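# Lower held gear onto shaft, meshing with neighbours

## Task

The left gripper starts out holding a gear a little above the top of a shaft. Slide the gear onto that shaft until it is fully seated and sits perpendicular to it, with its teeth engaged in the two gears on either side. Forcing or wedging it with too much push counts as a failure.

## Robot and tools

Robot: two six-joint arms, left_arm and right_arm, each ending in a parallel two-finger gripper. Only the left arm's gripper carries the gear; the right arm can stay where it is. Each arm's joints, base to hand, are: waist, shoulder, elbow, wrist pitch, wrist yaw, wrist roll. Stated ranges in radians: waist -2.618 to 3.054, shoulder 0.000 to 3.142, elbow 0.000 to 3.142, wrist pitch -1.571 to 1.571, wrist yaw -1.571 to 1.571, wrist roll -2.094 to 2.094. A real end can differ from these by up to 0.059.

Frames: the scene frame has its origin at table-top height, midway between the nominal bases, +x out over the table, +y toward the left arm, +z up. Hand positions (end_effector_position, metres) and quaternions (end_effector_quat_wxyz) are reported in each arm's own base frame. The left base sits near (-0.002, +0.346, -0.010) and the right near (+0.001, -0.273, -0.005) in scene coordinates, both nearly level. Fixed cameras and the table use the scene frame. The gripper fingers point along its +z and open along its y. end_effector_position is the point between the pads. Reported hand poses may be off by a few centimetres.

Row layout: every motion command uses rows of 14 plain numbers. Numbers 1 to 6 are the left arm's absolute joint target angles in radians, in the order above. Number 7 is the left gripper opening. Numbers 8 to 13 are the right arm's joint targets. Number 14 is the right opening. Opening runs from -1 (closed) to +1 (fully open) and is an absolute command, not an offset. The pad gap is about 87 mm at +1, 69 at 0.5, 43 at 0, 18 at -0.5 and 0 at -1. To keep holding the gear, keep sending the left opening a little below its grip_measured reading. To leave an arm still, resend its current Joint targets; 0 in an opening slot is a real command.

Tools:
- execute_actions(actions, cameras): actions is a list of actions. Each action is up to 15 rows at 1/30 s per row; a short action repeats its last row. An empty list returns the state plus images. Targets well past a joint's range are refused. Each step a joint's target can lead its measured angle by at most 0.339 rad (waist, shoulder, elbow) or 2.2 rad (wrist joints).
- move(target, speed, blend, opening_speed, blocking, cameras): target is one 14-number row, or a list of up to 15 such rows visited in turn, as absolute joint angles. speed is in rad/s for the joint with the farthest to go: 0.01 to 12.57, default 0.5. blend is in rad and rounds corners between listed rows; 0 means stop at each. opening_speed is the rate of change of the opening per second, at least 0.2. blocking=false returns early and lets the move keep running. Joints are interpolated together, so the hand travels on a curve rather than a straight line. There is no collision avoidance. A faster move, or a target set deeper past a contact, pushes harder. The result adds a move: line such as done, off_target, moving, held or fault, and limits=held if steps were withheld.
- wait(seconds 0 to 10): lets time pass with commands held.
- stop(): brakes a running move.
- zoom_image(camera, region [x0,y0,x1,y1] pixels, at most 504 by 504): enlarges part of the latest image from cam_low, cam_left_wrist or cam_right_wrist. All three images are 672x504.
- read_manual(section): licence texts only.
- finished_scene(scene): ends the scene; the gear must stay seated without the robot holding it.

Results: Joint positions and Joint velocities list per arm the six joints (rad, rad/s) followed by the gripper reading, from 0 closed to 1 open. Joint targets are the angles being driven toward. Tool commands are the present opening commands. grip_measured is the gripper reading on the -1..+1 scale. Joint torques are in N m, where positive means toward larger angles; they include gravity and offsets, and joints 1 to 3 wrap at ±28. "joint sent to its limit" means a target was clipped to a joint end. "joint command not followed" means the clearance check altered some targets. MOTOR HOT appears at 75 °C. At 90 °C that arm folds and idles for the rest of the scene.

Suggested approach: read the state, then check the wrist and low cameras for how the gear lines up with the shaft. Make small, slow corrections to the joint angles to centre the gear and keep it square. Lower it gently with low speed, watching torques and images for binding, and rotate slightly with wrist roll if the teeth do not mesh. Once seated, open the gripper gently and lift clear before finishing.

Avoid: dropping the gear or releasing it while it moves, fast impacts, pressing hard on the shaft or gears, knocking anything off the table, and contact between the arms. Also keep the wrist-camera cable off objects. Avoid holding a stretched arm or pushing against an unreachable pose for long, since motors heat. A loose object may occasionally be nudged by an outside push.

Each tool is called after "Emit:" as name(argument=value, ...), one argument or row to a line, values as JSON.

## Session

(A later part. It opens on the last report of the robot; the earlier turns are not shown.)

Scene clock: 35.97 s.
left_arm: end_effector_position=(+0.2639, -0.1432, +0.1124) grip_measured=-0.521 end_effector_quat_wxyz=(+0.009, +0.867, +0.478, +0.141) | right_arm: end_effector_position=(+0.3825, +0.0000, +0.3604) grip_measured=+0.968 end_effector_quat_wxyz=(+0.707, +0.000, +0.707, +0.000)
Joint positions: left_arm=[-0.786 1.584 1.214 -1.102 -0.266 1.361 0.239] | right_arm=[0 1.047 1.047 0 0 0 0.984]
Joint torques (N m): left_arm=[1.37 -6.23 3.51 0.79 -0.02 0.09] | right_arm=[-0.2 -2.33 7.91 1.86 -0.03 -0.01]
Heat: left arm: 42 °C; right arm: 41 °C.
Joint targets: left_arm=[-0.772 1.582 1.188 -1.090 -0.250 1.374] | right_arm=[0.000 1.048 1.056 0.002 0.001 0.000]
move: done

Emit:
move(
  target=[-0.768, 1.586, 1.176, -1.076, -0.246, 1.374, -1, 0, 1.048, 1.056, 0.002, 0.001, 0, 1],
  speed=0.03,
  cameras=["cam_left_wrist","cam_low"],
)

Emit:
zoom_image(
  camera="cam_left_wrist",
  region=[350, 70, 510, 290],
)

Emit:
zoom_image(
  camera="cam_low",
  region=[330, 174, 378, 210],
)

Scene clock: 36.90 s.
left_arm: end_effector_position=(+0.2637, -0.1431, +0.1122) grip_measured=-0.521 end_effector_quat_wxyz=(+0.012, +0.867, +0.478, +0.141) | right_arm: end_effector_position=(+0.3825, +0.0000, +0.3604) grip_measured=+0.968 end_effector_quat_wxyz=(+0.707, +0.000, +0.707, +0.000)
Joint positions: left_arm=[-0.786 1.578 1.207 -1.095 -0.266 1.362 0.239] | right_arm=[0 1.047 1.047 0 0 0 0.984]
Joint torques (N m): left_arm=[1.77 -5.42 3.11 0.87 0.02 0.09] | right_arm=[-0.18 -2.3 7.91 1.85 -0.02 -0.01]
Heat: left arm: 42 °C; right arm: 41 °C.
Joint targets: left_arm=[-0.768 1.586 1.176 -1.076 -0.246 1.374] | right_arm=[0.000 1.048 1.056 0.002 0.001 0.000]
move: done
camera_calibration:
cam_left_wrist: T_world_to_cam=[[-0.830872, 0.530599, -0.167678, 0.307872], [0.100789, 0.439841, 0.892402, -0.0436986], [0.547259, 0.724572, -0.418931, 0.150384], [0, 0, 0, 1]] pos_world=[0.177908, -0.2531, 0.15362]
Images, in order (width x height): cam_low 672x504, cam_left_wrist 672x504.

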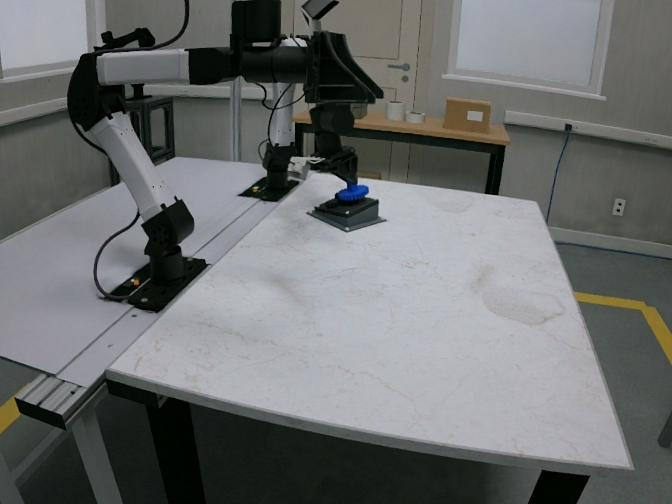

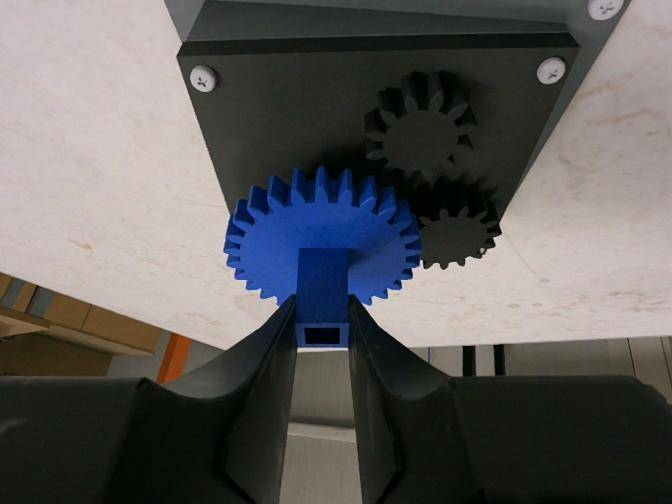

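Scaled by 2.291 from the camera's 672x504 image, which has a finer 960x720 frame.

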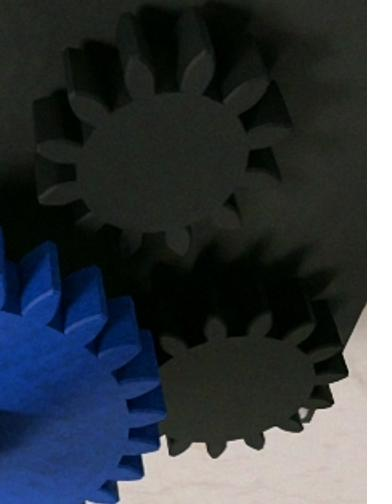

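Scaled by 10.500 from the camera's 672x504 image, which has a finer 960x720 frame.

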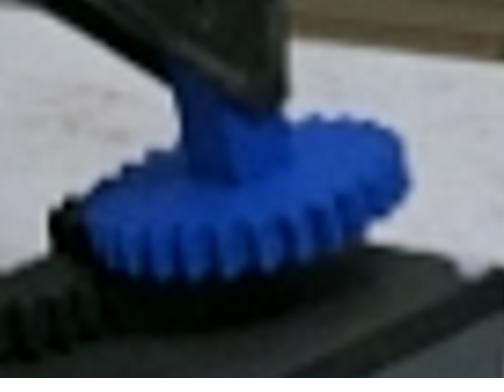

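Emit:
move(
  target=[-0.788, 1.586, 1.176, -1.076, -0.258, 1.374, -1, 0, 1.048, 1.056, 0.002, 0.001, 0, 1],
  speed=0.03,
)

Scene clock: 38.10 s.
left_arm: end_effector_position=(+0.2637, -0.1431, +0.1122) grip_measured=-0.521 end_effector_quat_wxyz=(+0.012, +0.867, +0.478, +0.141) | right_arm: end_effector_position=(+0.3825, +0.0000, +0.3604) grip_measured=+0.968 end_effector_quat_wxyz=(+0.707, +0.000, +0.707, +0.000)
Joint positions: left_arm=[-0.786 1.578 1.207 -1.095 -0.266 1.362 0.239] | right_arm=[0 1.047 1.047 0 0 0 0.984]
Joint torques (N m): left_arm=[-0.18 -5.42 3.11 0.87 -0.09 0.09] | right_arm=[-0.18 -2.3 7.9 1.85 -0.03 -0.01]
Heat: left arm: 42 °C; right arm: 41 °C.
Joint targets: left_arm=[-0.788 1.586 1.176 -1.076 -0.258 1.374] | right_arm=[0.000 1.048 1.056 0.002 0.001 0.000]
move: done

Emit:
move(
  target=[
    [-0.788, 1.586, 1.174, -1.106, -0.258, 1.374, -1, 0, 1.048, 1.056, 0.002, 0.001, 0, 1],
    [-0.772, 1.586, 1.174, -1.106, -0.240, 1.374, -1, 0, 1.048, 1.056, 0.002, 0.001, 0, 1],
  ],
  speed=0.05,
)

Scene clock: 40.00 s.
left_arm: end_effector_position=(+0.2636, -0.1431, +0.1121) grip_measured=-0.521 end_effector_quat_wxyz=(+0.012, +0.867, +0.478, +0.141) | right_arm: end_effector_position=(+0.3825, +0.0000, +0.3604) grip_measured=+0.968 end_effector_quat_wxyz=(+0.707, +0.000, +0.707, +0.000)
Joint positions: left_arm=[-0.786 1.578 1.207 -1.096 -0.265 1.362 0.239] | right_arm=[0 1.047 1.047 0 0 0 0.984]
Joint torques (N m): left_arm=[1.39 -5.41 2.95 0.59 0.08 0.08] | right_arm=[-0.2 -2.32 7.91 1.85 -0.03 -0.01]
Heat: left arm: 42 °C; right arm: 41 °C.
Joint targets: left_arm=[-0.772 1.586 1.174 -1.106 -0.240 1.374] | right_arm=[0.000 1.048 1.056 0.002 0.001 0.000]
move: done

Emit:
move(
  target=[-0.772, 1.563, 1.229, -1.116, -0.242, 1.381, -1, 0, 1.048, 1.056, 0.002, 0.001, 0, 1],
  speed=0.05,
  cameras=["cam_low"],
)

Emit:
zoom_image(
  camera="cam_low",
  region=[330, 174, 378, 210],
)

Scene clock: 41.93 s.
left_arm: end_effector_position=(+0.2642, -0.1428, +0.1130) grip_measured=-0.521 end_effector_quat_wxyz=(+0.013, +0.868, +0.478, +0.137) | right_arm: end_effector_position=(+0.3825, +0.0000, +0.3604) grip_measured=+0.968 end_effector_quat_wxyz=(+0.707, +0.000, +0.707, +0.000)
Joint positions: left_arm=[-0.779 1.577 1.212 -1.099 -0.256 1.37 0.239] | right_arm=[0 1.047 1.047 0 0 0 0.984]
Joint torques (N m): left_arm=[0.7 -7.21 6.93 0.53 -0.03 0.06] | right_arm=[-0.18 -2.3 7.91 1.85 -0.03 -0.01]
Heat: left arm: 42 °C; right arm: 41 °C.
Joint targets: left_arm=[-0.772 1.563 1.229 -1.116 -0.242 1.381] | right_arm=[0.000 1.048 1.056 0.002 0.001 0.000]
move: done
Images, in order (width x height): cam_low 672x504.

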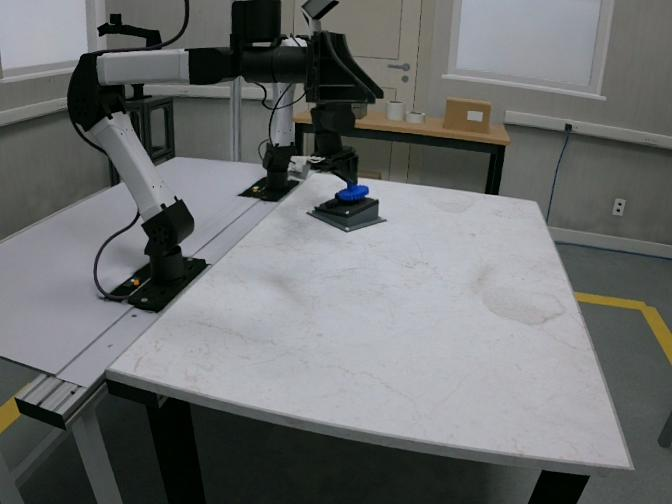

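Scaled by 10.500 from the camera's 672x504 image, which has a finer 960x720 frame.

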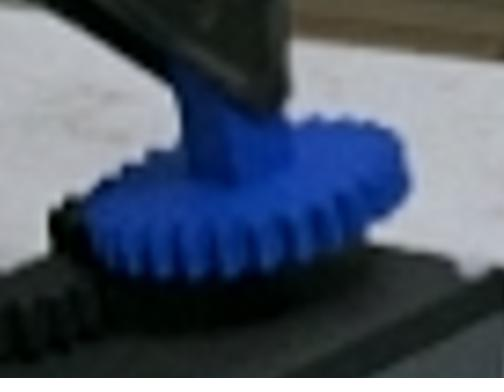

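Emit:
move(
  target=[-0.766, 1.591, 1.181, -1.065, -0.246, 1.385, -1, 0, 1.048, 1.056, 0.002, 0.001, 0, 1],
  speed=0.03,
)

Scene clock: 44.00 s.
left_arm: end_effector_position=(+0.2644, -0.1428, +0.1124) grip_measured=-0.521 end_effector_quat_wxyz=(+0.013, +0.868, +0.477, +0.137) | right_arm: end_effector_position=(+0.3825, +0.0000, +0.3604) grip_measured=+0.968 end_effector_quat_wxyz=(+0.707, +0.000, +0.707, +0.000)
Joint positions: left_arm=[-0.778 1.577 1.21 -1.097 -0.255 1.372 0.239] | right_arm=[0 1.047 1.047 0 0 0 0.984]
Joint torques (N m): left_arm=[1.2 -4.93 3.25 1 -0.08 0.1] | right_arm=[-0.2 -2.3 7.9 1.85 -0.03 -0.01]
Heat: left arm: 42 °C; right arm: 41 °C.
Joint targets: left_arm=[-0.766 1.591 1.181 -1.065 -0.246 1.385] | right_arm=[0.000 1.048 1.056 0.002 0.001 0.000]
move: done

Emit:
move(
  target=[
    [-0.768, 1.580, 1.245, -1.130, -0.246, 1.382, -1, 0, 1.048, 1.056, 0.002, 0.001, 0, 1],
    [-0.768, 1.591, 1.181, -1.065, -0.246, 1.382, -1, 0, 1.048, 1.056, 0.002, 0.001, 0, 1],
  ],
  speed=0.05,
)

Scene clock: 47.43 s.
left_arm: end_effector_position=(+0.2659, -0.1419, +0.1129) grip_measured=-0.521 end_effector_quat_wxyz=(+0.014, +0.867, +0.479, +0.140) | right_arm: end_effector_position=(+0.3825, +0.0000, +0.3604) grip_measured=+0.968 end_effector_quat_wxyz=(+0.707, +0.000, +0.707, +0.000)
Joint positions: left_arm=[-0.774 1.577 1.21 -1.094 -0.26 1.372 0.239] | right_arm=[0 1.047 1.047 0 0 0 0.984]
Joint torques (N m): left_arm=[0.64 -4.94 3.23 0.98 -0.04 0.06] | right_arm=[-0.2 -2.3 7.91 1.85 -0.02 -0.01]
Heat: left arm: 42 °C; right arm: 42 °C.
Joint targets: left_arm=[-0.768 1.591 1.181 -1.065 -0.246 1.382] | right_arm=[0.000 1.048 1.056 0.002 0.001 0.000]
move: done

Emit:
move(
  target=[-0.768, 1.591, 1.185, -1.072, -0.246, 1.382, -1, 0.361, 2.458, 1.513, 0.945, -1.436, 1.222, 1],
  speed=0.8,
  cameras=["all"],
)

Scene clock: 50.80 s.
left_arm: end_effector_position=(+0.2659, -0.1419, +0.1129) grip_measured=-0.521 end_effector_quat_wxyz=(+0.014, +0.867, +0.479, +0.140) | right_arm: end_effector_position=(+0.3769, +0.3366, +0.0926) grip_measured=+0.968 end_effector_quat_wxyz=(+0.031, -0.184, +0.685, +0.704)
Joint positions: left_arm=[-0.774 1.577 1.21 -1.094 -0.26 1.372 0.239] | right_arm=[0.366 2.461 1.485 0.924 -1.424 1.214 0.984]
Joint torques (N m): left_arm=[0.65 -4.94 3.55 0.91 -0.04 0.06] | right_arm=[-0.65 -12.78 8.16 1.6 -0.21 -0.01]
Heat: left arm: 42 °C; right arm: 42 °C.
Joint targets: left_arm=[-0.768 1.591 1.185 -1.072 -0.246 1.382] | right_arm=[0.361 2.458 1.513 0.945 -1.436 1.222]
move: done
camera_calibration:
cam_left_wrist: T_world_to_cam=[[-0.831744, 0.528598, -0.169666, 0.309255], [0.101396, 0.44512, 0.889712, -0.0442432], [0.545821, 0.722809, -0.423824, 0.149318], [0, 0, 0, 1]] pos_world=[0.180206, -0.251706, 0.155118]
cam_right_wrist: T_world_to_cam=[[0.276732, 0.0472235, -0.959786, -0.0322879], [-0.456134, -0.872644, -0.174452, 0.507335], [-0.84579, 0.486068, -0.219949, 0.319628], [0, 0, 0, 1]] pos_world=[0.510686, 0.288887, 0.127818]

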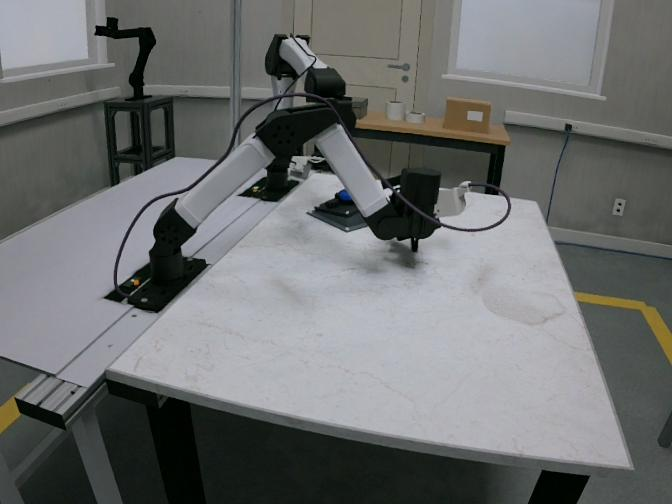

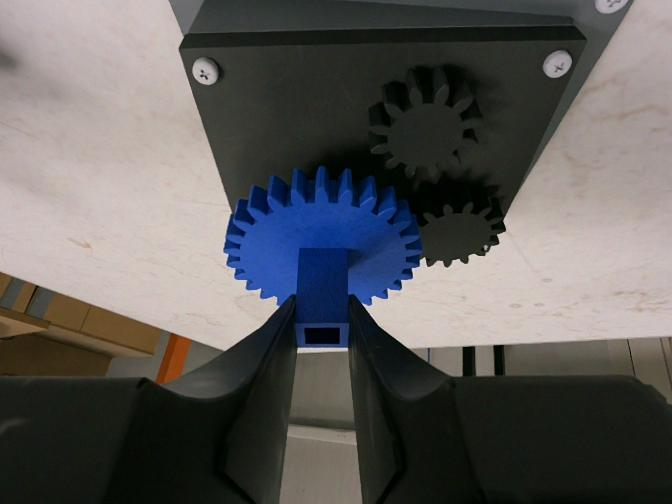

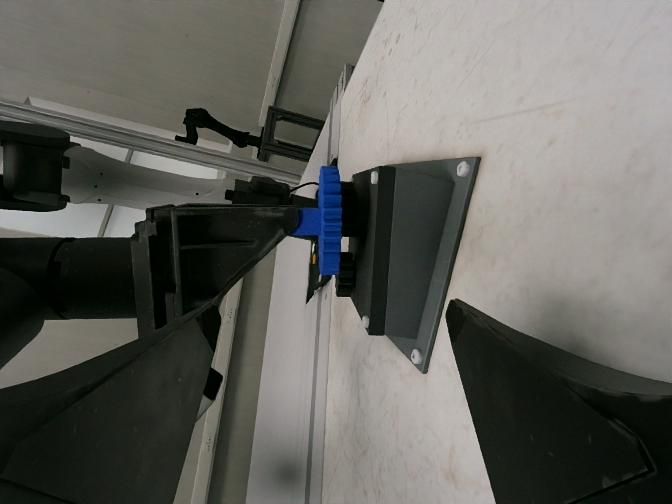

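Great side view.

Emit:
zoom_image(
  camera="cam_right_wrist",
  region=[285, 150, 425, 320],
)

Emit:
zoom_image(
  camera="cam_right_wrist",
  region=[310, 160, 400, 250],
)

Scaled by 2.965 from the camera's 672x504 image, which has a finer 960x720 frame.

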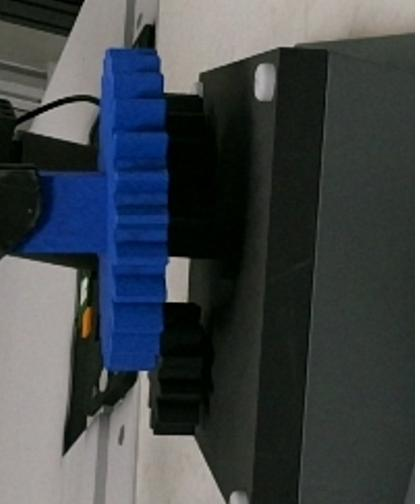

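Scaled by 5.600 from the camera's 672x504 image, which has a finer 960x720 frame.

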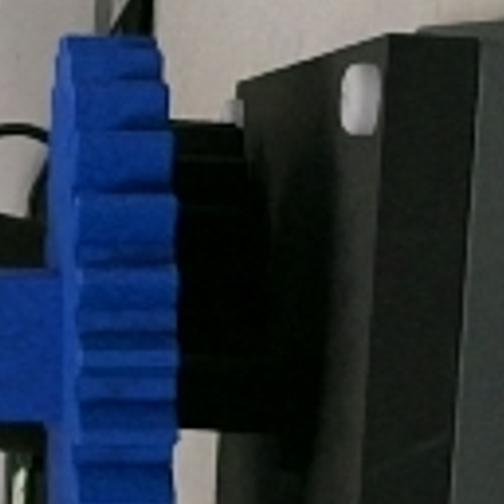

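Emit:
move(
  target=[-0.790, 1.557, 1.257, -1.152, -0.248, 1.351, -1, 0.361, 2.458, 1.513, 0.945, -1.436, 1.222, 1],
  speed=0.1,
  cameras=["all"],
)

Emit:
zoom_image(
  camera="cam_right_wrist",
  region=[270, 140, 430, 330],
)

Emit:
zoom_image(
  camera="cam_right_wrist",
  region=[300, 160, 390, 250],
)

Scene clock: 60.47 s.
left_arm: end_effector_position=(+0.2616, -0.1426, +0.1185) grip_measured=-0.521 end_effector_quat_wxyz=(+0.009, +0.867, +0.480, +0.134) | right_arm: end_effector_position=(+0.3769, +0.3366, +0.0926) grip_measured=+0.968 end_effector_quat_wxyz=(+0.031, -0.185, +0.685, +0.704)
Joint positions: left_arm=[-0.782 1.577 1.236 -1.135 -0.252 1.36 0.239] | right_arm=[0.366 2.461 1.485 0.925 -1.424 1.214 0.984]
Joint torques (N m): left_arm=[-0.7 -7.66 7.21 0.51 -0.11 -0.15] | right_arm=[-0.66 -12.78 8.16 1.58 -0.2 0.02]
Heat: left arm: 43 °C; right arm: 43 °C.
Joint targets: left_arm=[-0.790 1.557 1.257 -1.152 -0.248 1.351] | right_arm=[0.361 2.458 1.513 0.945 -1.436 1.222]
move: done
camera_calibration:
cam_left_wrist: T_world_to_cam=[[-0.835521, 0.526837, -0.156039, 0.306125], [0.113257, 0.443019, 0.88933, -0.0517776], [0.53766, 0.725381, -0.429819, 0.157804], [0, 0, 0, 1]] pos_world=[0.176793, -0.252808, 0.161642]
cam_right_wrist: T_world_to_cam=[[0.27708, 0.0475812, -0.959668, -0.0324882], [-0.455708, -0.872788, -0.174848, 0.507226], [-0.845906, 0.485776, -0.220149, 0.319819], [0, 0, 0, 1]] pos_world=[0.510686, 0.288887, 0.127917]

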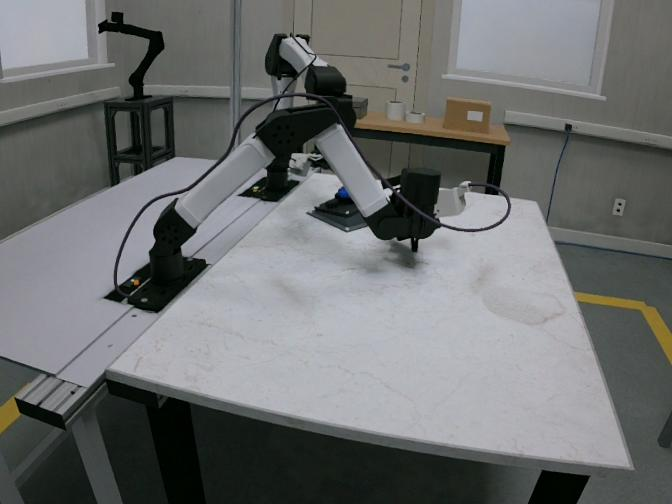

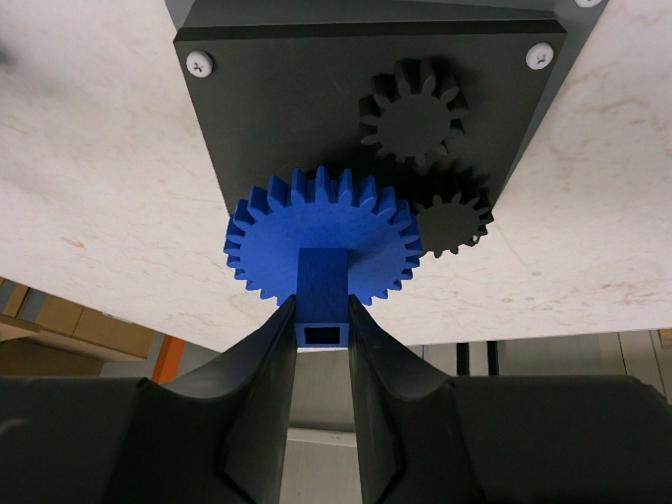

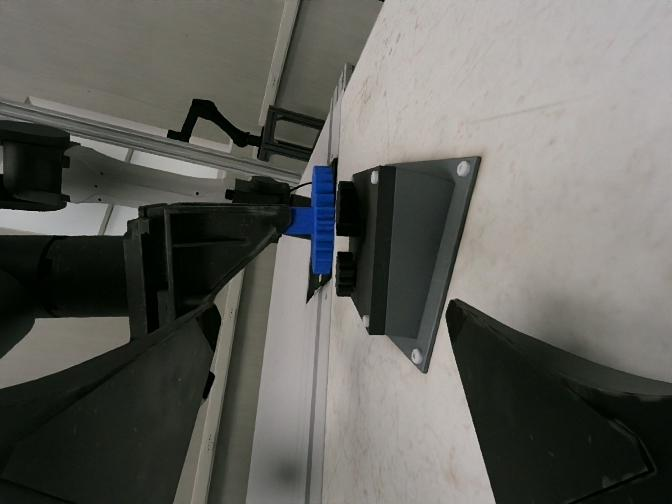

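Scaled by 2.653 from the camera's 672x504 image, which has a finer 960x720 frame.

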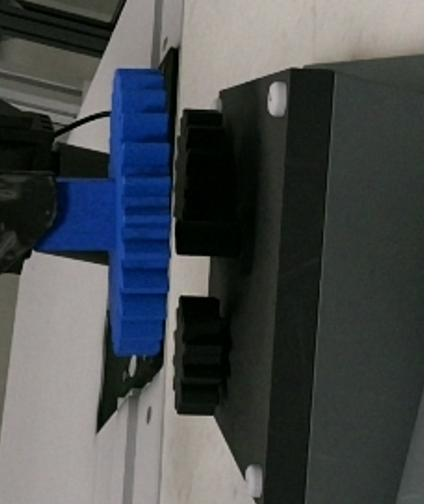

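Scaled by 5.600 from the camera's 672x504 image, which has a finer 960x720 frame.

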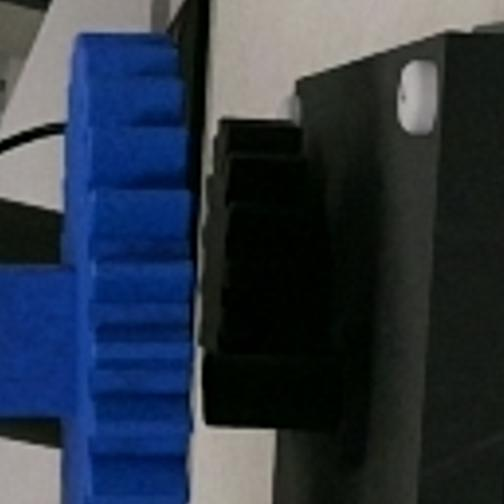

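Emit:
move(
  target=[-0.808, 1.601, 1.220, -1.114, -0.250, 1.329, -1, 0.361, 2.458, 1.513, 0.945, -1.436, 1.222, 1],
  speed=0.06,
  cameras=["cam_right_wrist"],
)

Emit:
zoom_image(
  camera="cam_right_wrist",
  region=[270, 140, 430, 330],
)

Emit:
zoom_image(
  camera="cam_right_wrist",
  region=[300, 160, 390, 250],
)

Scene clock: 62.03 s.
left_arm: end_effector_position=(+0.2594, -0.1480, +0.1141) grip_measured=-0.521 end_effector_quat_wxyz=(+0.010, +0.866, +0.481, +0.133) | right_arm: end_effector_position=(+0.3769, +0.3366, +0.0926) grip_measured=+0.968 end_effector_quat_wxyz=(+0.031, -0.185, +0.685, +0.704)
Joint positions: left_arm=[-0.8 1.588 1.23 -1.122 -0.252 1.338 0.239] | right_arm=[0.366 2.461 1.485 0.925 -1.424 1.214 0.984]
Joint torques (N m): left_arm=[-0.7 -5.11 4.7 0.72 -0.13 -0.14] | right_arm=[-0.68 -12.78 8.16 1.58 -0.2 0.02]
Heat: left arm: 43 °C; right arm: 43 °C.
Joint targets: left_arm=[-0.808 1.601 1.220 -1.114 -0.250 1.329] | right_arm=[0.361 2.458 1.513 0.945 -1.436 1.222]
move: done
camera_calibration:
cam_right_wrist: T_world_to_cam=[[0.27708, 0.0475812, -0.959668, -0.0324882], [-0.455708, -0.872788, -0.174848, 0.507226], [-0.845906, 0.485776, -0.220149, 0.319819], [0, 0, 0, 1]] pos_world=[0.510686, 0.288887, 0.127917]
Images, in order (width x height): cam_right_wrist 672x504.

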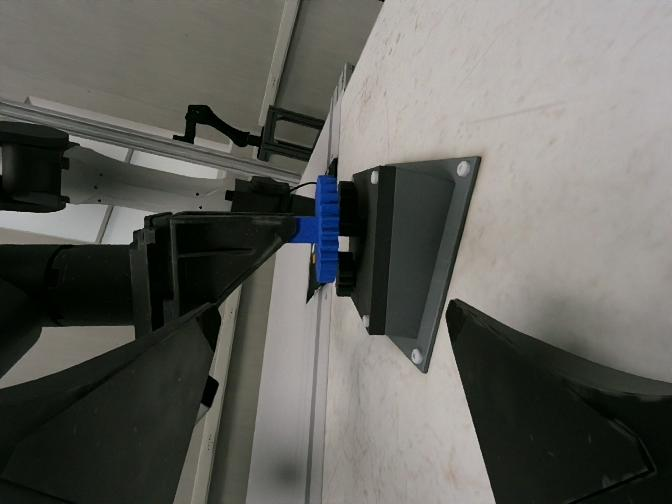

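Scaled by 2.653 from the camera's 672x504 image, which has a finer 960x720 frame.

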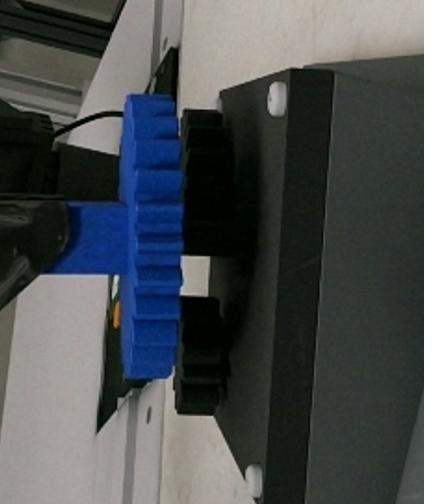

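Scaled by 5.600 from the camera's 672x504 image, which has a finer 960x720 frame.

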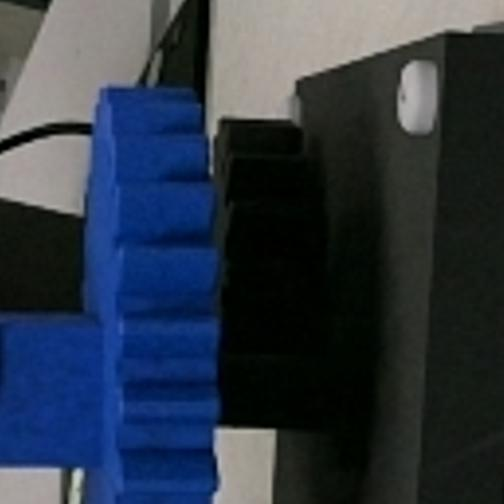

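Emit:
move(
  target=[-0.793, 1.605, 1.205, -1.094, -0.250, 1.338, -1, 0.361, 2.458, 1.513, 0.945, -1.436, 1.222, 1],
  speed=0.04,
  cameras=["cam_right_wrist"],
)

Emit:
zoom_image(
  camera="cam_right_wrist",
  region=[270, 140, 430, 330],
)

Scene clock: 63.07 s.
left_arm: end_effector_position=(+0.2601, -0.1487, +0.1110) grip_measured=-0.521 end_effector_quat_wxyz=(+0.013, +0.866, +0.482, +0.134) | right_arm: end_effector_position=(+0.3769, +0.3366, +0.0926) grip_measured=+0.968 end_effector_quat_wxyz=(+0.031, -0.185, +0.685, +0.704)
Joint positions: left_arm=[-0.8 1.588 1.218 -1.103 -0.252 1.338 0.239] | right_arm=[0.366 2.461 1.485 0.925 -1.424 1.214 0.984]
Joint torques (N m): left_arm=[0.75 -4.78 4.52 0.76 -0.13 -0.05] | right_arm=[-0.66 -12.78 8.17 1.58 -0.2 0.02]
Motor temperatures (°C): left_arm=[27 40 43 35 23 26 26] | right_arm=[23 44 42 34 27 24 25]
Heat: left arm: 43 °C; right arm: 44 °C.
Joint targets: left_arm=[-0.793 1.605 1.205 -1.094 -0.250 1.338] | right_arm=[0.361 2.458 1.513 0.945 -1.436 1.222]
move: done
camera_calibration:
cam_right_wrist: T_world_to_cam=[[0.27708, 0.0475812, -0.959668, -0.0324882], [-0.455708, -0.872788, -0.174848, 0.507226], [-0.845906, 0.485776, -0.220149, 0.319819], [0, 0, 0, 1]] pos_world=[0.510686, 0.288887, 0.127917]
Images, in order (width x height): cam_right_wrist 672x504.

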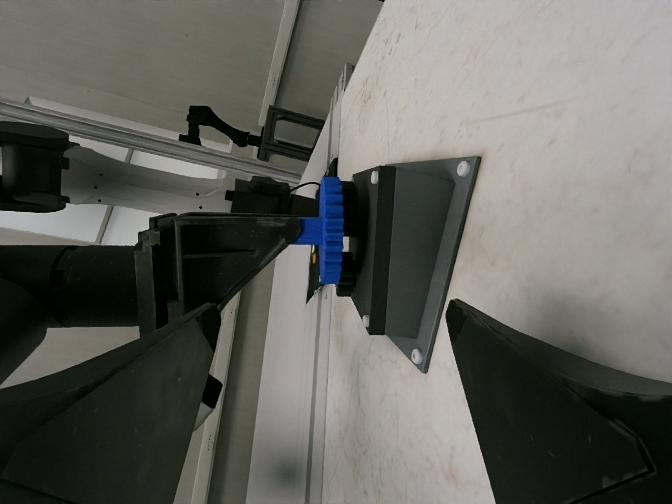

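Scaled by 2.653 from the camera's 672x504 image, which has a finer 960x720 frame.

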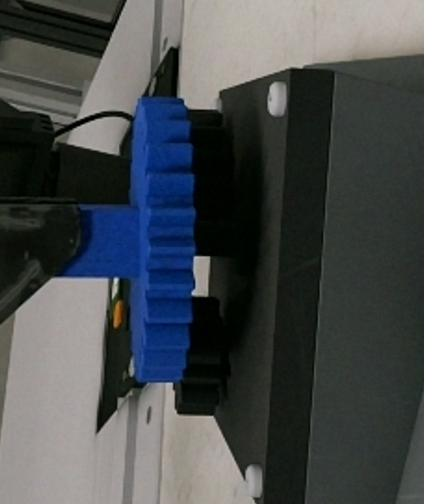

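Emit:
move(
  target=[-0.789, 1.609, 1.190, -1.074, -0.250, 1.345, -1, 0.361, 2.458, 1.513, 0.945, -1.436, 1.222, 1],
  speed=0.04,
  cameras=["cam_right_wrist"],
)

Emit:
zoom_image(
  camera="cam_right_wrist",
  region=[270, 140, 430, 330],
)

Scene clock: 64.03 s.
left_arm: end_effector_position=(+0.2612, -0.1480, +0.1072) grip_measured=-0.521 end_effector_quat_wxyz=(+0.013, +0.865, +0.484, +0.134) | right_arm: end_effector_position=(+0.3769, +0.3366, +0.0926) grip_measured=+0.968 end_effector_quat_wxyz=(+0.031, -0.185, +0.685, +0.704)
Joint positions: left_arm=[-0.796 1.593 1.207 -1.088 -0.252 1.338 0.239] | right_arm=[0.366 2.461 1.485 0.925 -1.424 1.214 0.984]
Joint torques (N m): left_arm=[0.72 -4.89 4.14 0.81 -0.13 0.03] | right_arm=[-0.65 -12.77 8.16 1.58 -0.2 0.02]
Heat: left arm: 43 °C; right arm: 44 °C.
Joint targets: left_arm=[-0.789 1.609 1.190 -1.074 -0.250 1.345] | right_arm=[0.361 2.458 1.513 0.945 -1.436 1.222]
move: done
camera_calibration:
cam_right_wrist: T_world_to_cam=[[0.27708, 0.0475812, -0.959668, -0.0324882], [-0.455708, -0.872788, -0.174848, 0.507226], [-0.845906, 0.485776, -0.220149, 0.319819], [0, 0, 0, 1]] pos_world=[0.510686, 0.288887, 0.127917]
Images, in order (width x height): cam_right_wrist 672x504.

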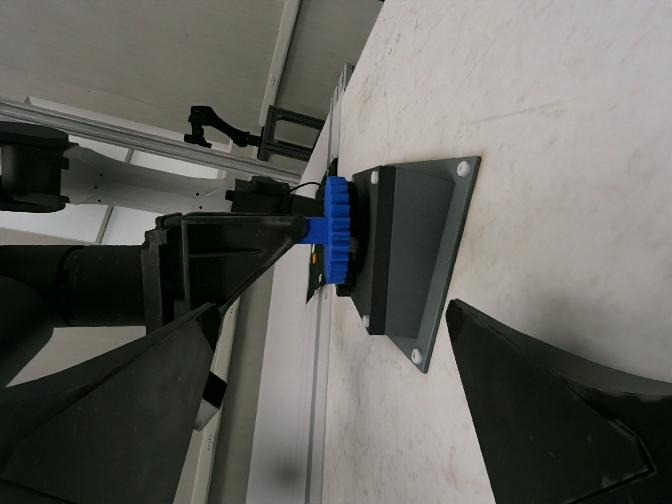

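Scaled by 2.653 from the camera's 672x504 image, which has a finer 960x720 frame.

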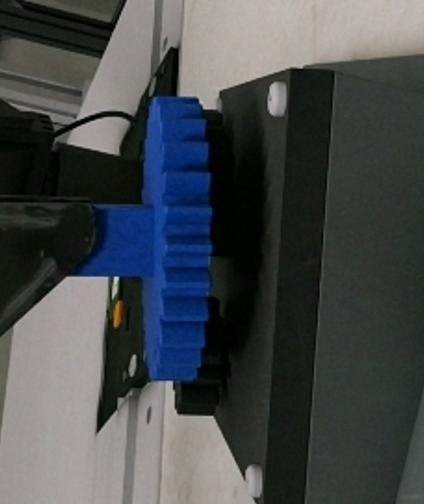

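Emit:
move(
  target=[-0.786, 1.612, 1.178, -1.058, -0.250, 1.345, -1, 0.361, 2.458, 1.513, 0.945, -1.436, 1.222, 1],
  speed=0.04,
  cameras=["cam_right_wrist", "cam_left_wrist"],
)

Emit:
zoom_image(
  camera="cam_right_wrist",
  region=[270, 140, 430, 330],
)

Emit:
zoom_image(
  camera="cam_left_wrist",
  region=[340, 70, 520, 290],
)

Scene clock: 65.17 s.
left_arm: end_effector_position=(+0.2621, -0.1463, +0.1066) grip_measured=-0.521 end_effector_quat_wxyz=(+0.011, +0.864, +0.485, +0.137) | right_arm: end_effector_position=(+0.3769, +0.3366, +0.0926) grip_measured=+0.968 end_effector_quat_wxyz=(+0.031, -0.185, +0.685, +0.704)
Joint positions: left_arm=[-0.793 1.593 1.203 -1.084 -0.259 1.338 0.239] | right_arm=[0.366 2.461 1.485 0.925 -1.424 1.214 0.984]
Joint torques (N m): left_arm=[0.72 -4.63 3.55 0.92 -0.09 0.02] | right_arm=[-0.65 -12.77 8.17 1.58 -0.2 0.02]
Heat: left arm: 42 °C; right arm: 45 °C.
Joint targets: left_arm=[-0.786 1.612 1.178 -1.058 -0.250 1.345] | right_arm=[0.361 2.458 1.513 0.945 -1.436 1.222]
move: done
camera_calibration:
cam_left_wrist: T_world_to_cam=[[-0.840039, 0.517072, -0.16423, 0.307388], [0.100822, 0.446227, 0.889222, -0.0358019], [0.533076, 0.730423, -0.42698, 0.156705], [0, 0, 0, 1]] pos_world=[0.178292, -0.257427, 0.149228]
cam_right_wrist: T_world_to_cam=[[0.27708, 0.0475812, -0.959668, -0.0324882], [-0.455708, -0.872788, -0.174848, 0.507226], [-0.845906, 0.485776, -0.220149, 0.319819], [0, 0, 0, 1]] pos_world=[0.510686, 0.288887, 0.127917]
Images, in order (width x height): cam_left_wrist 672x504, cam_right_wrist 672x504.

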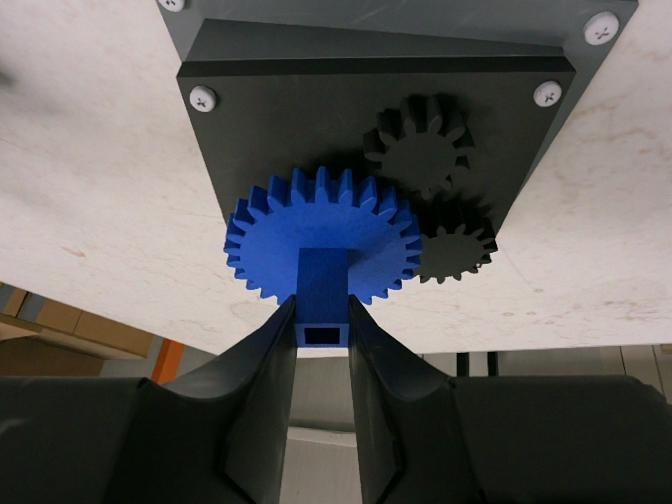

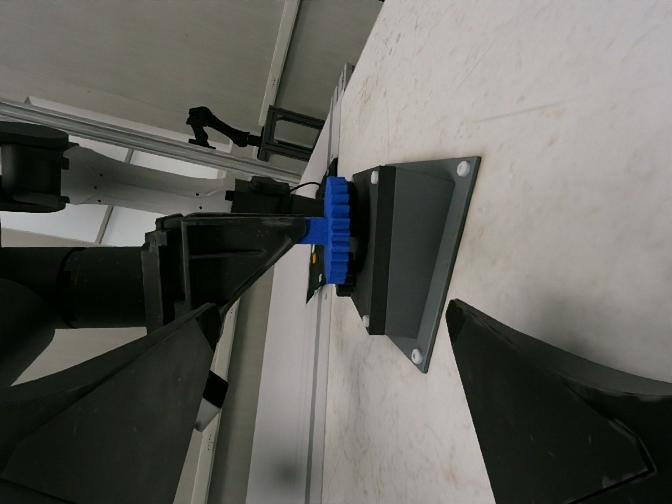

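Scaled by 2.653 from the camera's 672x504 image, which has a finer 960x720 frame.

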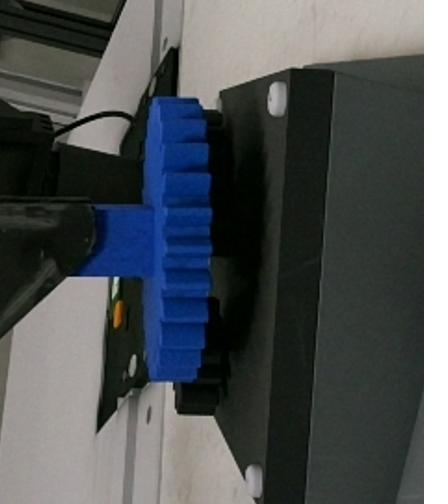

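Scaled by 2.291 from the camera's 672x504 image, which has a finer 960x720 frame.

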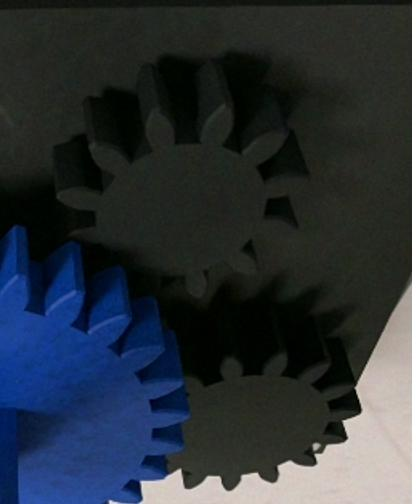

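Emit:
move(
  target=[-0.788, 1.604, 1.166, -1.056, -0.250, 1.402, -1, 0.361, 2.458, 1.513, 0.945, -1.436, 1.222, 1],
  speed=0.06,
)

Scene clock: 66.73 s.
left_arm: end_effector_position=(+0.2644, -0.1457, +0.1055) grip_measured=-0.521 end_effector_quat_wxyz=(+0.006, +0.874, +0.464, +0.142) | right_arm: end_effector_position=(+0.3769, +0.3366, +0.0926) grip_measured=+0.968 end_effector_quat_wxyz=(+0.031, -0.185, +0.685, +0.704)
Joint positions: left_arm=[-0.793 1.593 1.194 -1.077 -0.269 1.386 0.239] | right_arm=[0.366 2.461 1.485 0.925 -1.424 1.214 0.984]
Joint torques (N m): left_arm=[0.53 -5.27 3.28 0.87 0.01 0.13] | right_arm=[-0.66 -12.77 8.16 1.58 -0.2 0.02]
Heat: left arm: 42 °C; right arm: 45 °C.
Joint targets: left_arm=[-0.788 1.604 1.166 -1.056 -0.250 1.402] | right_arm=[0.361 2.458 1.513 0.945 -1.436 1.222]
move: done

Emit:
wait(
  seconds=0,
  cameras=["all"],
)

Emit:
zoom_image(
  camera="cam_right_wrist",
  region=[270, 140, 430, 330],
)

Emit:
zoom_image(
  camera="cam_left_wrist",
  region=[200, 70, 520, 310],
)

Scene clock: 67.00 s.
left_arm: end_effector_position=(+0.2644, -0.1457, +0.1055) grip_measured=-0.521 end_effector_quat_wxyz=(+0.006, +0.875, +0.464, +0.142) | right_arm: end_effector_position=(+0.3769, +0.3366, +0.0926) grip_measured=+0.968 end_effector_quat_wxyz=(+0.031, -0.185, +0.685, +0.704)
Joint positions: left_arm=[-0.793 1.593 1.194 -1.077 -0.269 1.386 0.239] | right_arm=[0.366 2.461 1.485 0.925 -1.424 1.214 0.984]
Joint torques (N m): left_arm=[0.51 -5.26 3.29 0.88 0.01 0.13] | right_arm=[-0.65 -12.78 8.16 1.58 -0.2 0.02]
Heat: left arm: 42 °C; right arm: 45 °C.
Joint targets: left_arm=[-0.788 1.604 1.166 -1.056 -0.250 1.402] | right_arm=[0.361 2.458 1.513 0.945 -1.436 1.222]
Tool commands: left_gripper/opening=-1.0 right_gripper/opening=+1.0
camera_calibration:
cam_left_wrist: T_world_to_cam=[[-0.815655, 0.557716, -0.153815, 0.307214], [0.119871, 0.423018, 0.898157, -0.0447927], [0.565984, 0.714149, -0.411891, 0.141922], [0, 0, 0, 1]] pos_world=[0.175625, -0.253744, 0.145942]
cam_right_wrist: T_world_to_cam=[[0.27708, 0.0475812, -0.959668, -0.0324882], [-0.455708, -0.872788, -0.174848, 0.507226], [-0.845906, 0.485776, -0.220149, 0.319819], [0, 0, 0, 1]] pos_world=[0.510686, 0.288887, 0.127917]

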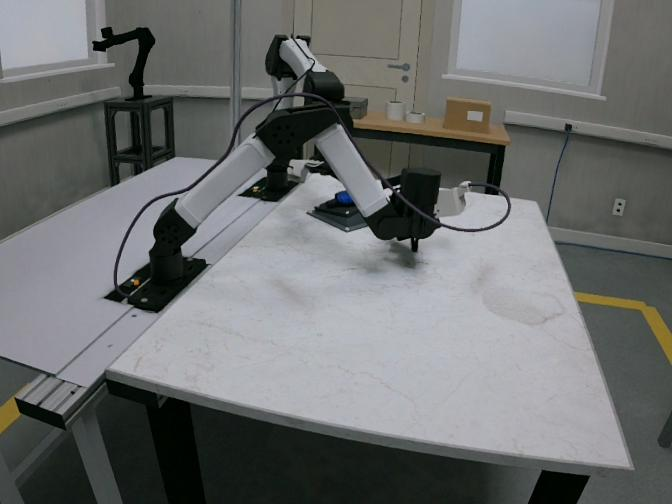

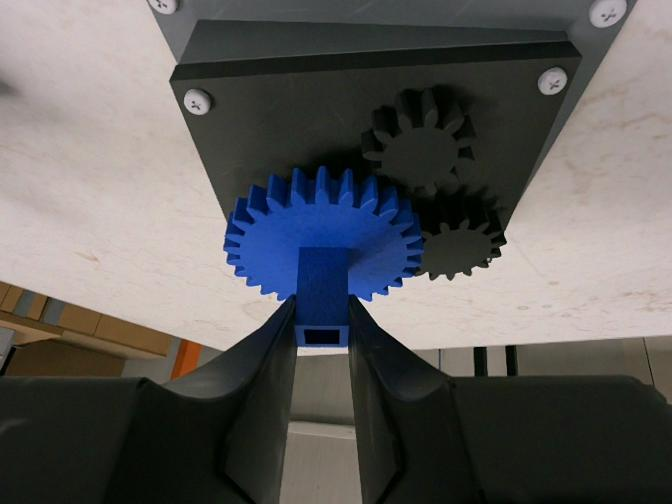

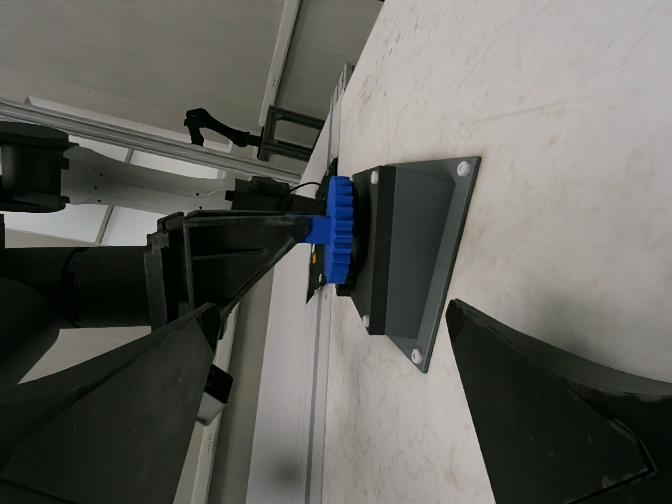

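Scaled by 2.653 from the camera's 672x504 image, which has a finer 960x720 frame.

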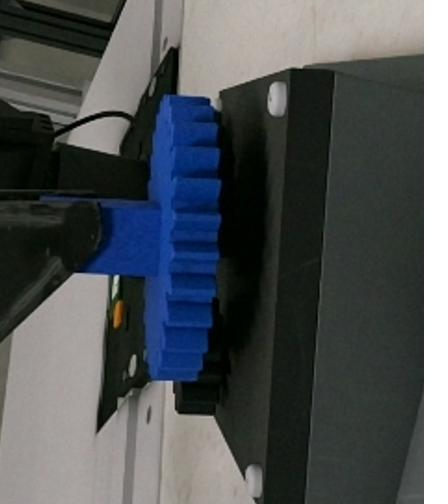

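Scaled by 1.575 from the camera's 672x504 image, which has a finer 960x720 frame.

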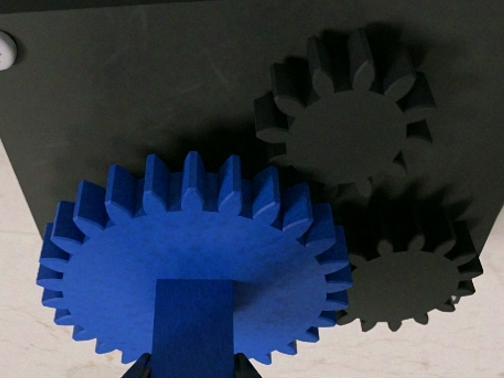

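Emit:
move(
  target=[-0.792, 1.572, 1.162, -1.050, -0.244, 1.446, -1, 0.361, 2.458, 1.513, 0.945, -1.436, 1.222, 1],
  speed=0.05,
  cameras=["cam_right_wrist","cam_left_wrist"],
)

Emit:
zoom_image(
  camera="cam_right_wrist",
  region=[270, 140, 430, 330],
)

Emit:
zoom_image(
  camera="cam_left_wrist",
  region=[200, 70, 520, 310],
)

Scene clock: 68.93 s.
left_arm: end_effector_position=(+0.2645, -0.1457, +0.1059) grip_measured=-0.521 end_effector_quat_wxyz=(+0.006, +0.884, +0.445, +0.142) | right_arm: end_effector_position=(+0.3769, +0.3366, +0.0926) grip_measured=+0.968 end_effector_quat_wxyz=(+0.031, -0.185, +0.685, +0.704)
Joint positions: left_arm=[-0.793 1.581 1.183 -1.072 -0.268 1.43 0.239] | right_arm=[0.366 2.461 1.485 0.925 -1.424 1.214 0.984]
Joint torques (N m): left_arm=[0.12 -6.8 3.88 0.88 0.06 0.11] | right_arm=[-0.66 -12.78 8.16 1.58 -0.2 0.03]
Heat: left arm: 42 °C; right arm: 46 °C.
Joint targets: left_arm=[-0.792 1.572 1.162 -1.050 -0.244 1.446] | right_arm=[0.361 2.458 1.513 0.945 -1.436 1.222]
move: done
camera_calibration:
cam_left_wrist: T_world_to_cam=[[-0.791693, 0.592599, -0.14849, 0.305435], [0.139401, 0.411879, 0.900513, -0.052211], [0.594803, 0.692229, -0.408691, 0.130855], [0, 0, 0, 1]] pos_world=[0.171256, -0.250077, 0.14585]
cam_right_wrist: T_world_to_cam=[[0.27708, 0.0475812, -0.959668, -0.0324882], [-0.455708, -0.872788, -0.174848, 0.507226], [-0.845906, 0.485776, -0.220149, 0.319819], [0, 0, 0, 1]] pos_world=[0.510686, 0.288887, 0.127917]
Images, in order (width x height): cam_left_wrist 672x504, cam_right_wrist 672x504.

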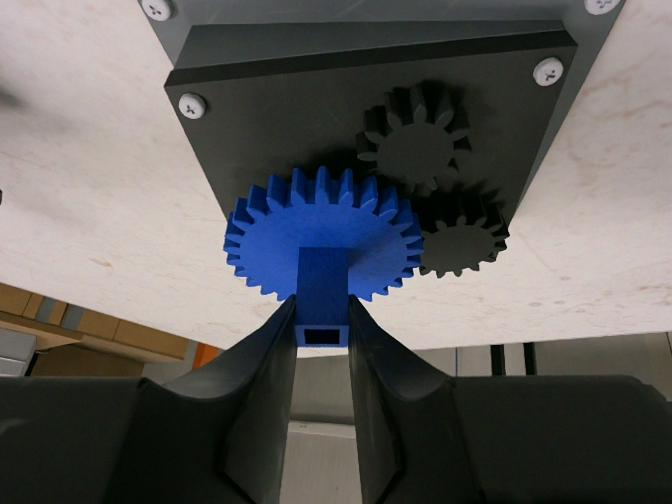

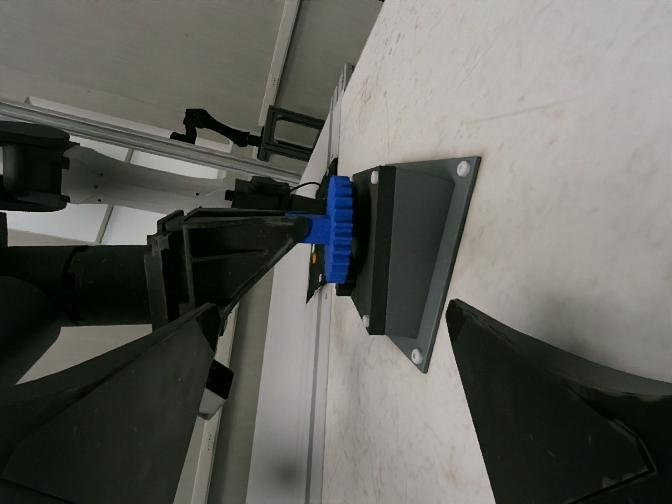

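Scaled by 2.653 from the camera's 672x504 image, which has a finer 960x720 frame.

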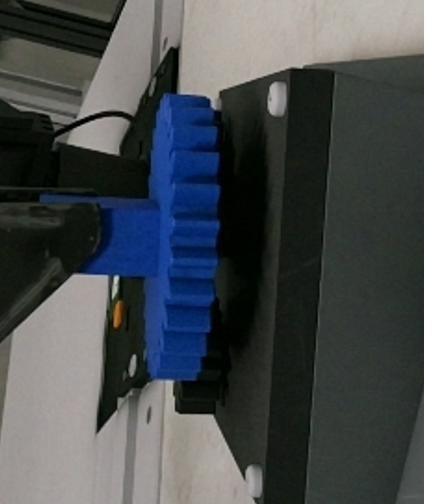

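Scaled by 1.575 from the camera's 672x504 image, which has a finer 960x720 frame.

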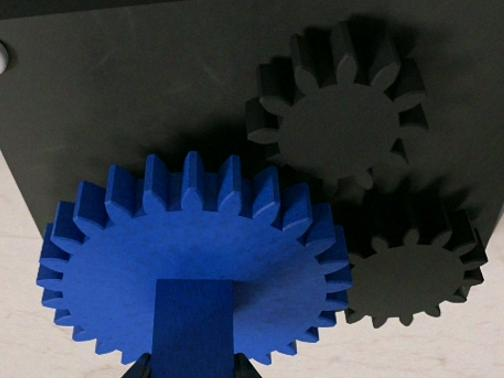

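Emit:
zoom_image(
  camera="cam_left_wrist",
  region=[340, 70, 520, 290],
)

Scaled by 2.291 from the camera's 672x504 image, which has a finer 960x720 frame.

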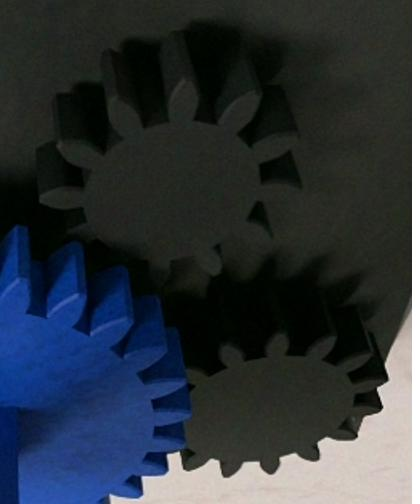

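Emit:
move(
  target=[-0.810, 1.576, 1.168, -1.050, -0.236, 1.446, -1, 0.361, 2.458, 1.513, 0.945, -1.436, 1.222, 1],
  speed=0.05,
  cameras=["cam_right_wrist"],
)

Emit:
zoom_image(
  camera="cam_right_wrist",
  region=[290, 160, 390, 310],
)

Scene clock: 70.43 s.
left_arm: end_effector_position=(+0.2633, -0.1478, +0.1059) grip_measured=-0.521 end_effector_quat_wxyz=(+0.006, +0.886, +0.441, +0.142) | right_arm: end_effector_position=(+0.3769, +0.3366, +0.0926) grip_measured=+0.968 end_effector_quat_wxyz=(+0.031, -0.185, +0.685, +0.704)
Joint positions: left_arm=[-0.801 1.581 1.183 -1.072 -0.267 1.431 0.239] | right_arm=[0.366 2.461 1.485 0.925 -1.424 1.214 0.984]
Joint torques (N m): left_arm=[-0.84 -6.49 4.36 0.88 0.12 0.12] | right_arm=[-0.66 -12.78 8.14 1.58 -0.2 0.03]
Heat: left arm: 42 °C; right arm: 46 °C.
Joint targets: left_arm=[-0.810 1.576 1.168 -1.050 -0.236 1.446] | right_arm=[0.361 2.458 1.513 0.945 -1.436 1.222]
move: done
camera_calibration:
cam_right_wrist: T_world_to_cam=[[0.27708, 0.0475812, -0.959668, -0.0324882], [-0.455708, -0.872788, -0.174848, 0.507226], [-0.845906, 0.485776, -0.220149, 0.319819], [0, 0, 0, 1]] pos_world=[0.510686, 0.288887, 0.127917]
Images, in order (width x height): cam_right_wrist 672x504.

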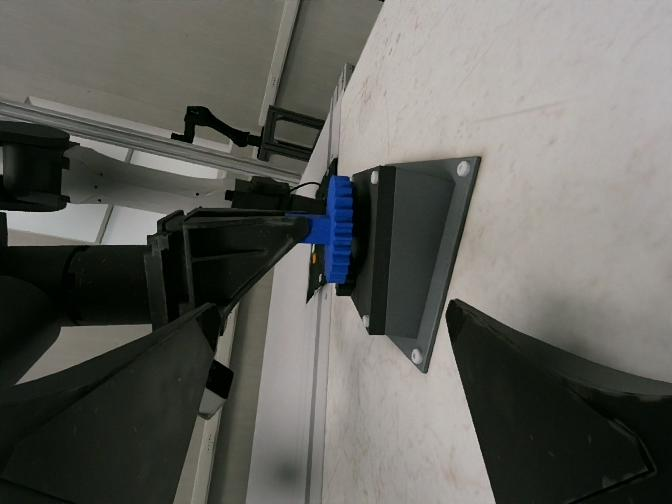

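Scaled by 3.360 from the camera's 672x504 image, which has a finer 960x720 frame.

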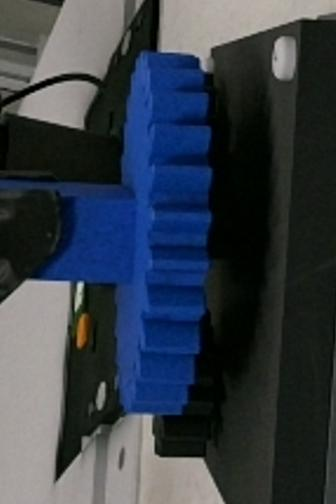

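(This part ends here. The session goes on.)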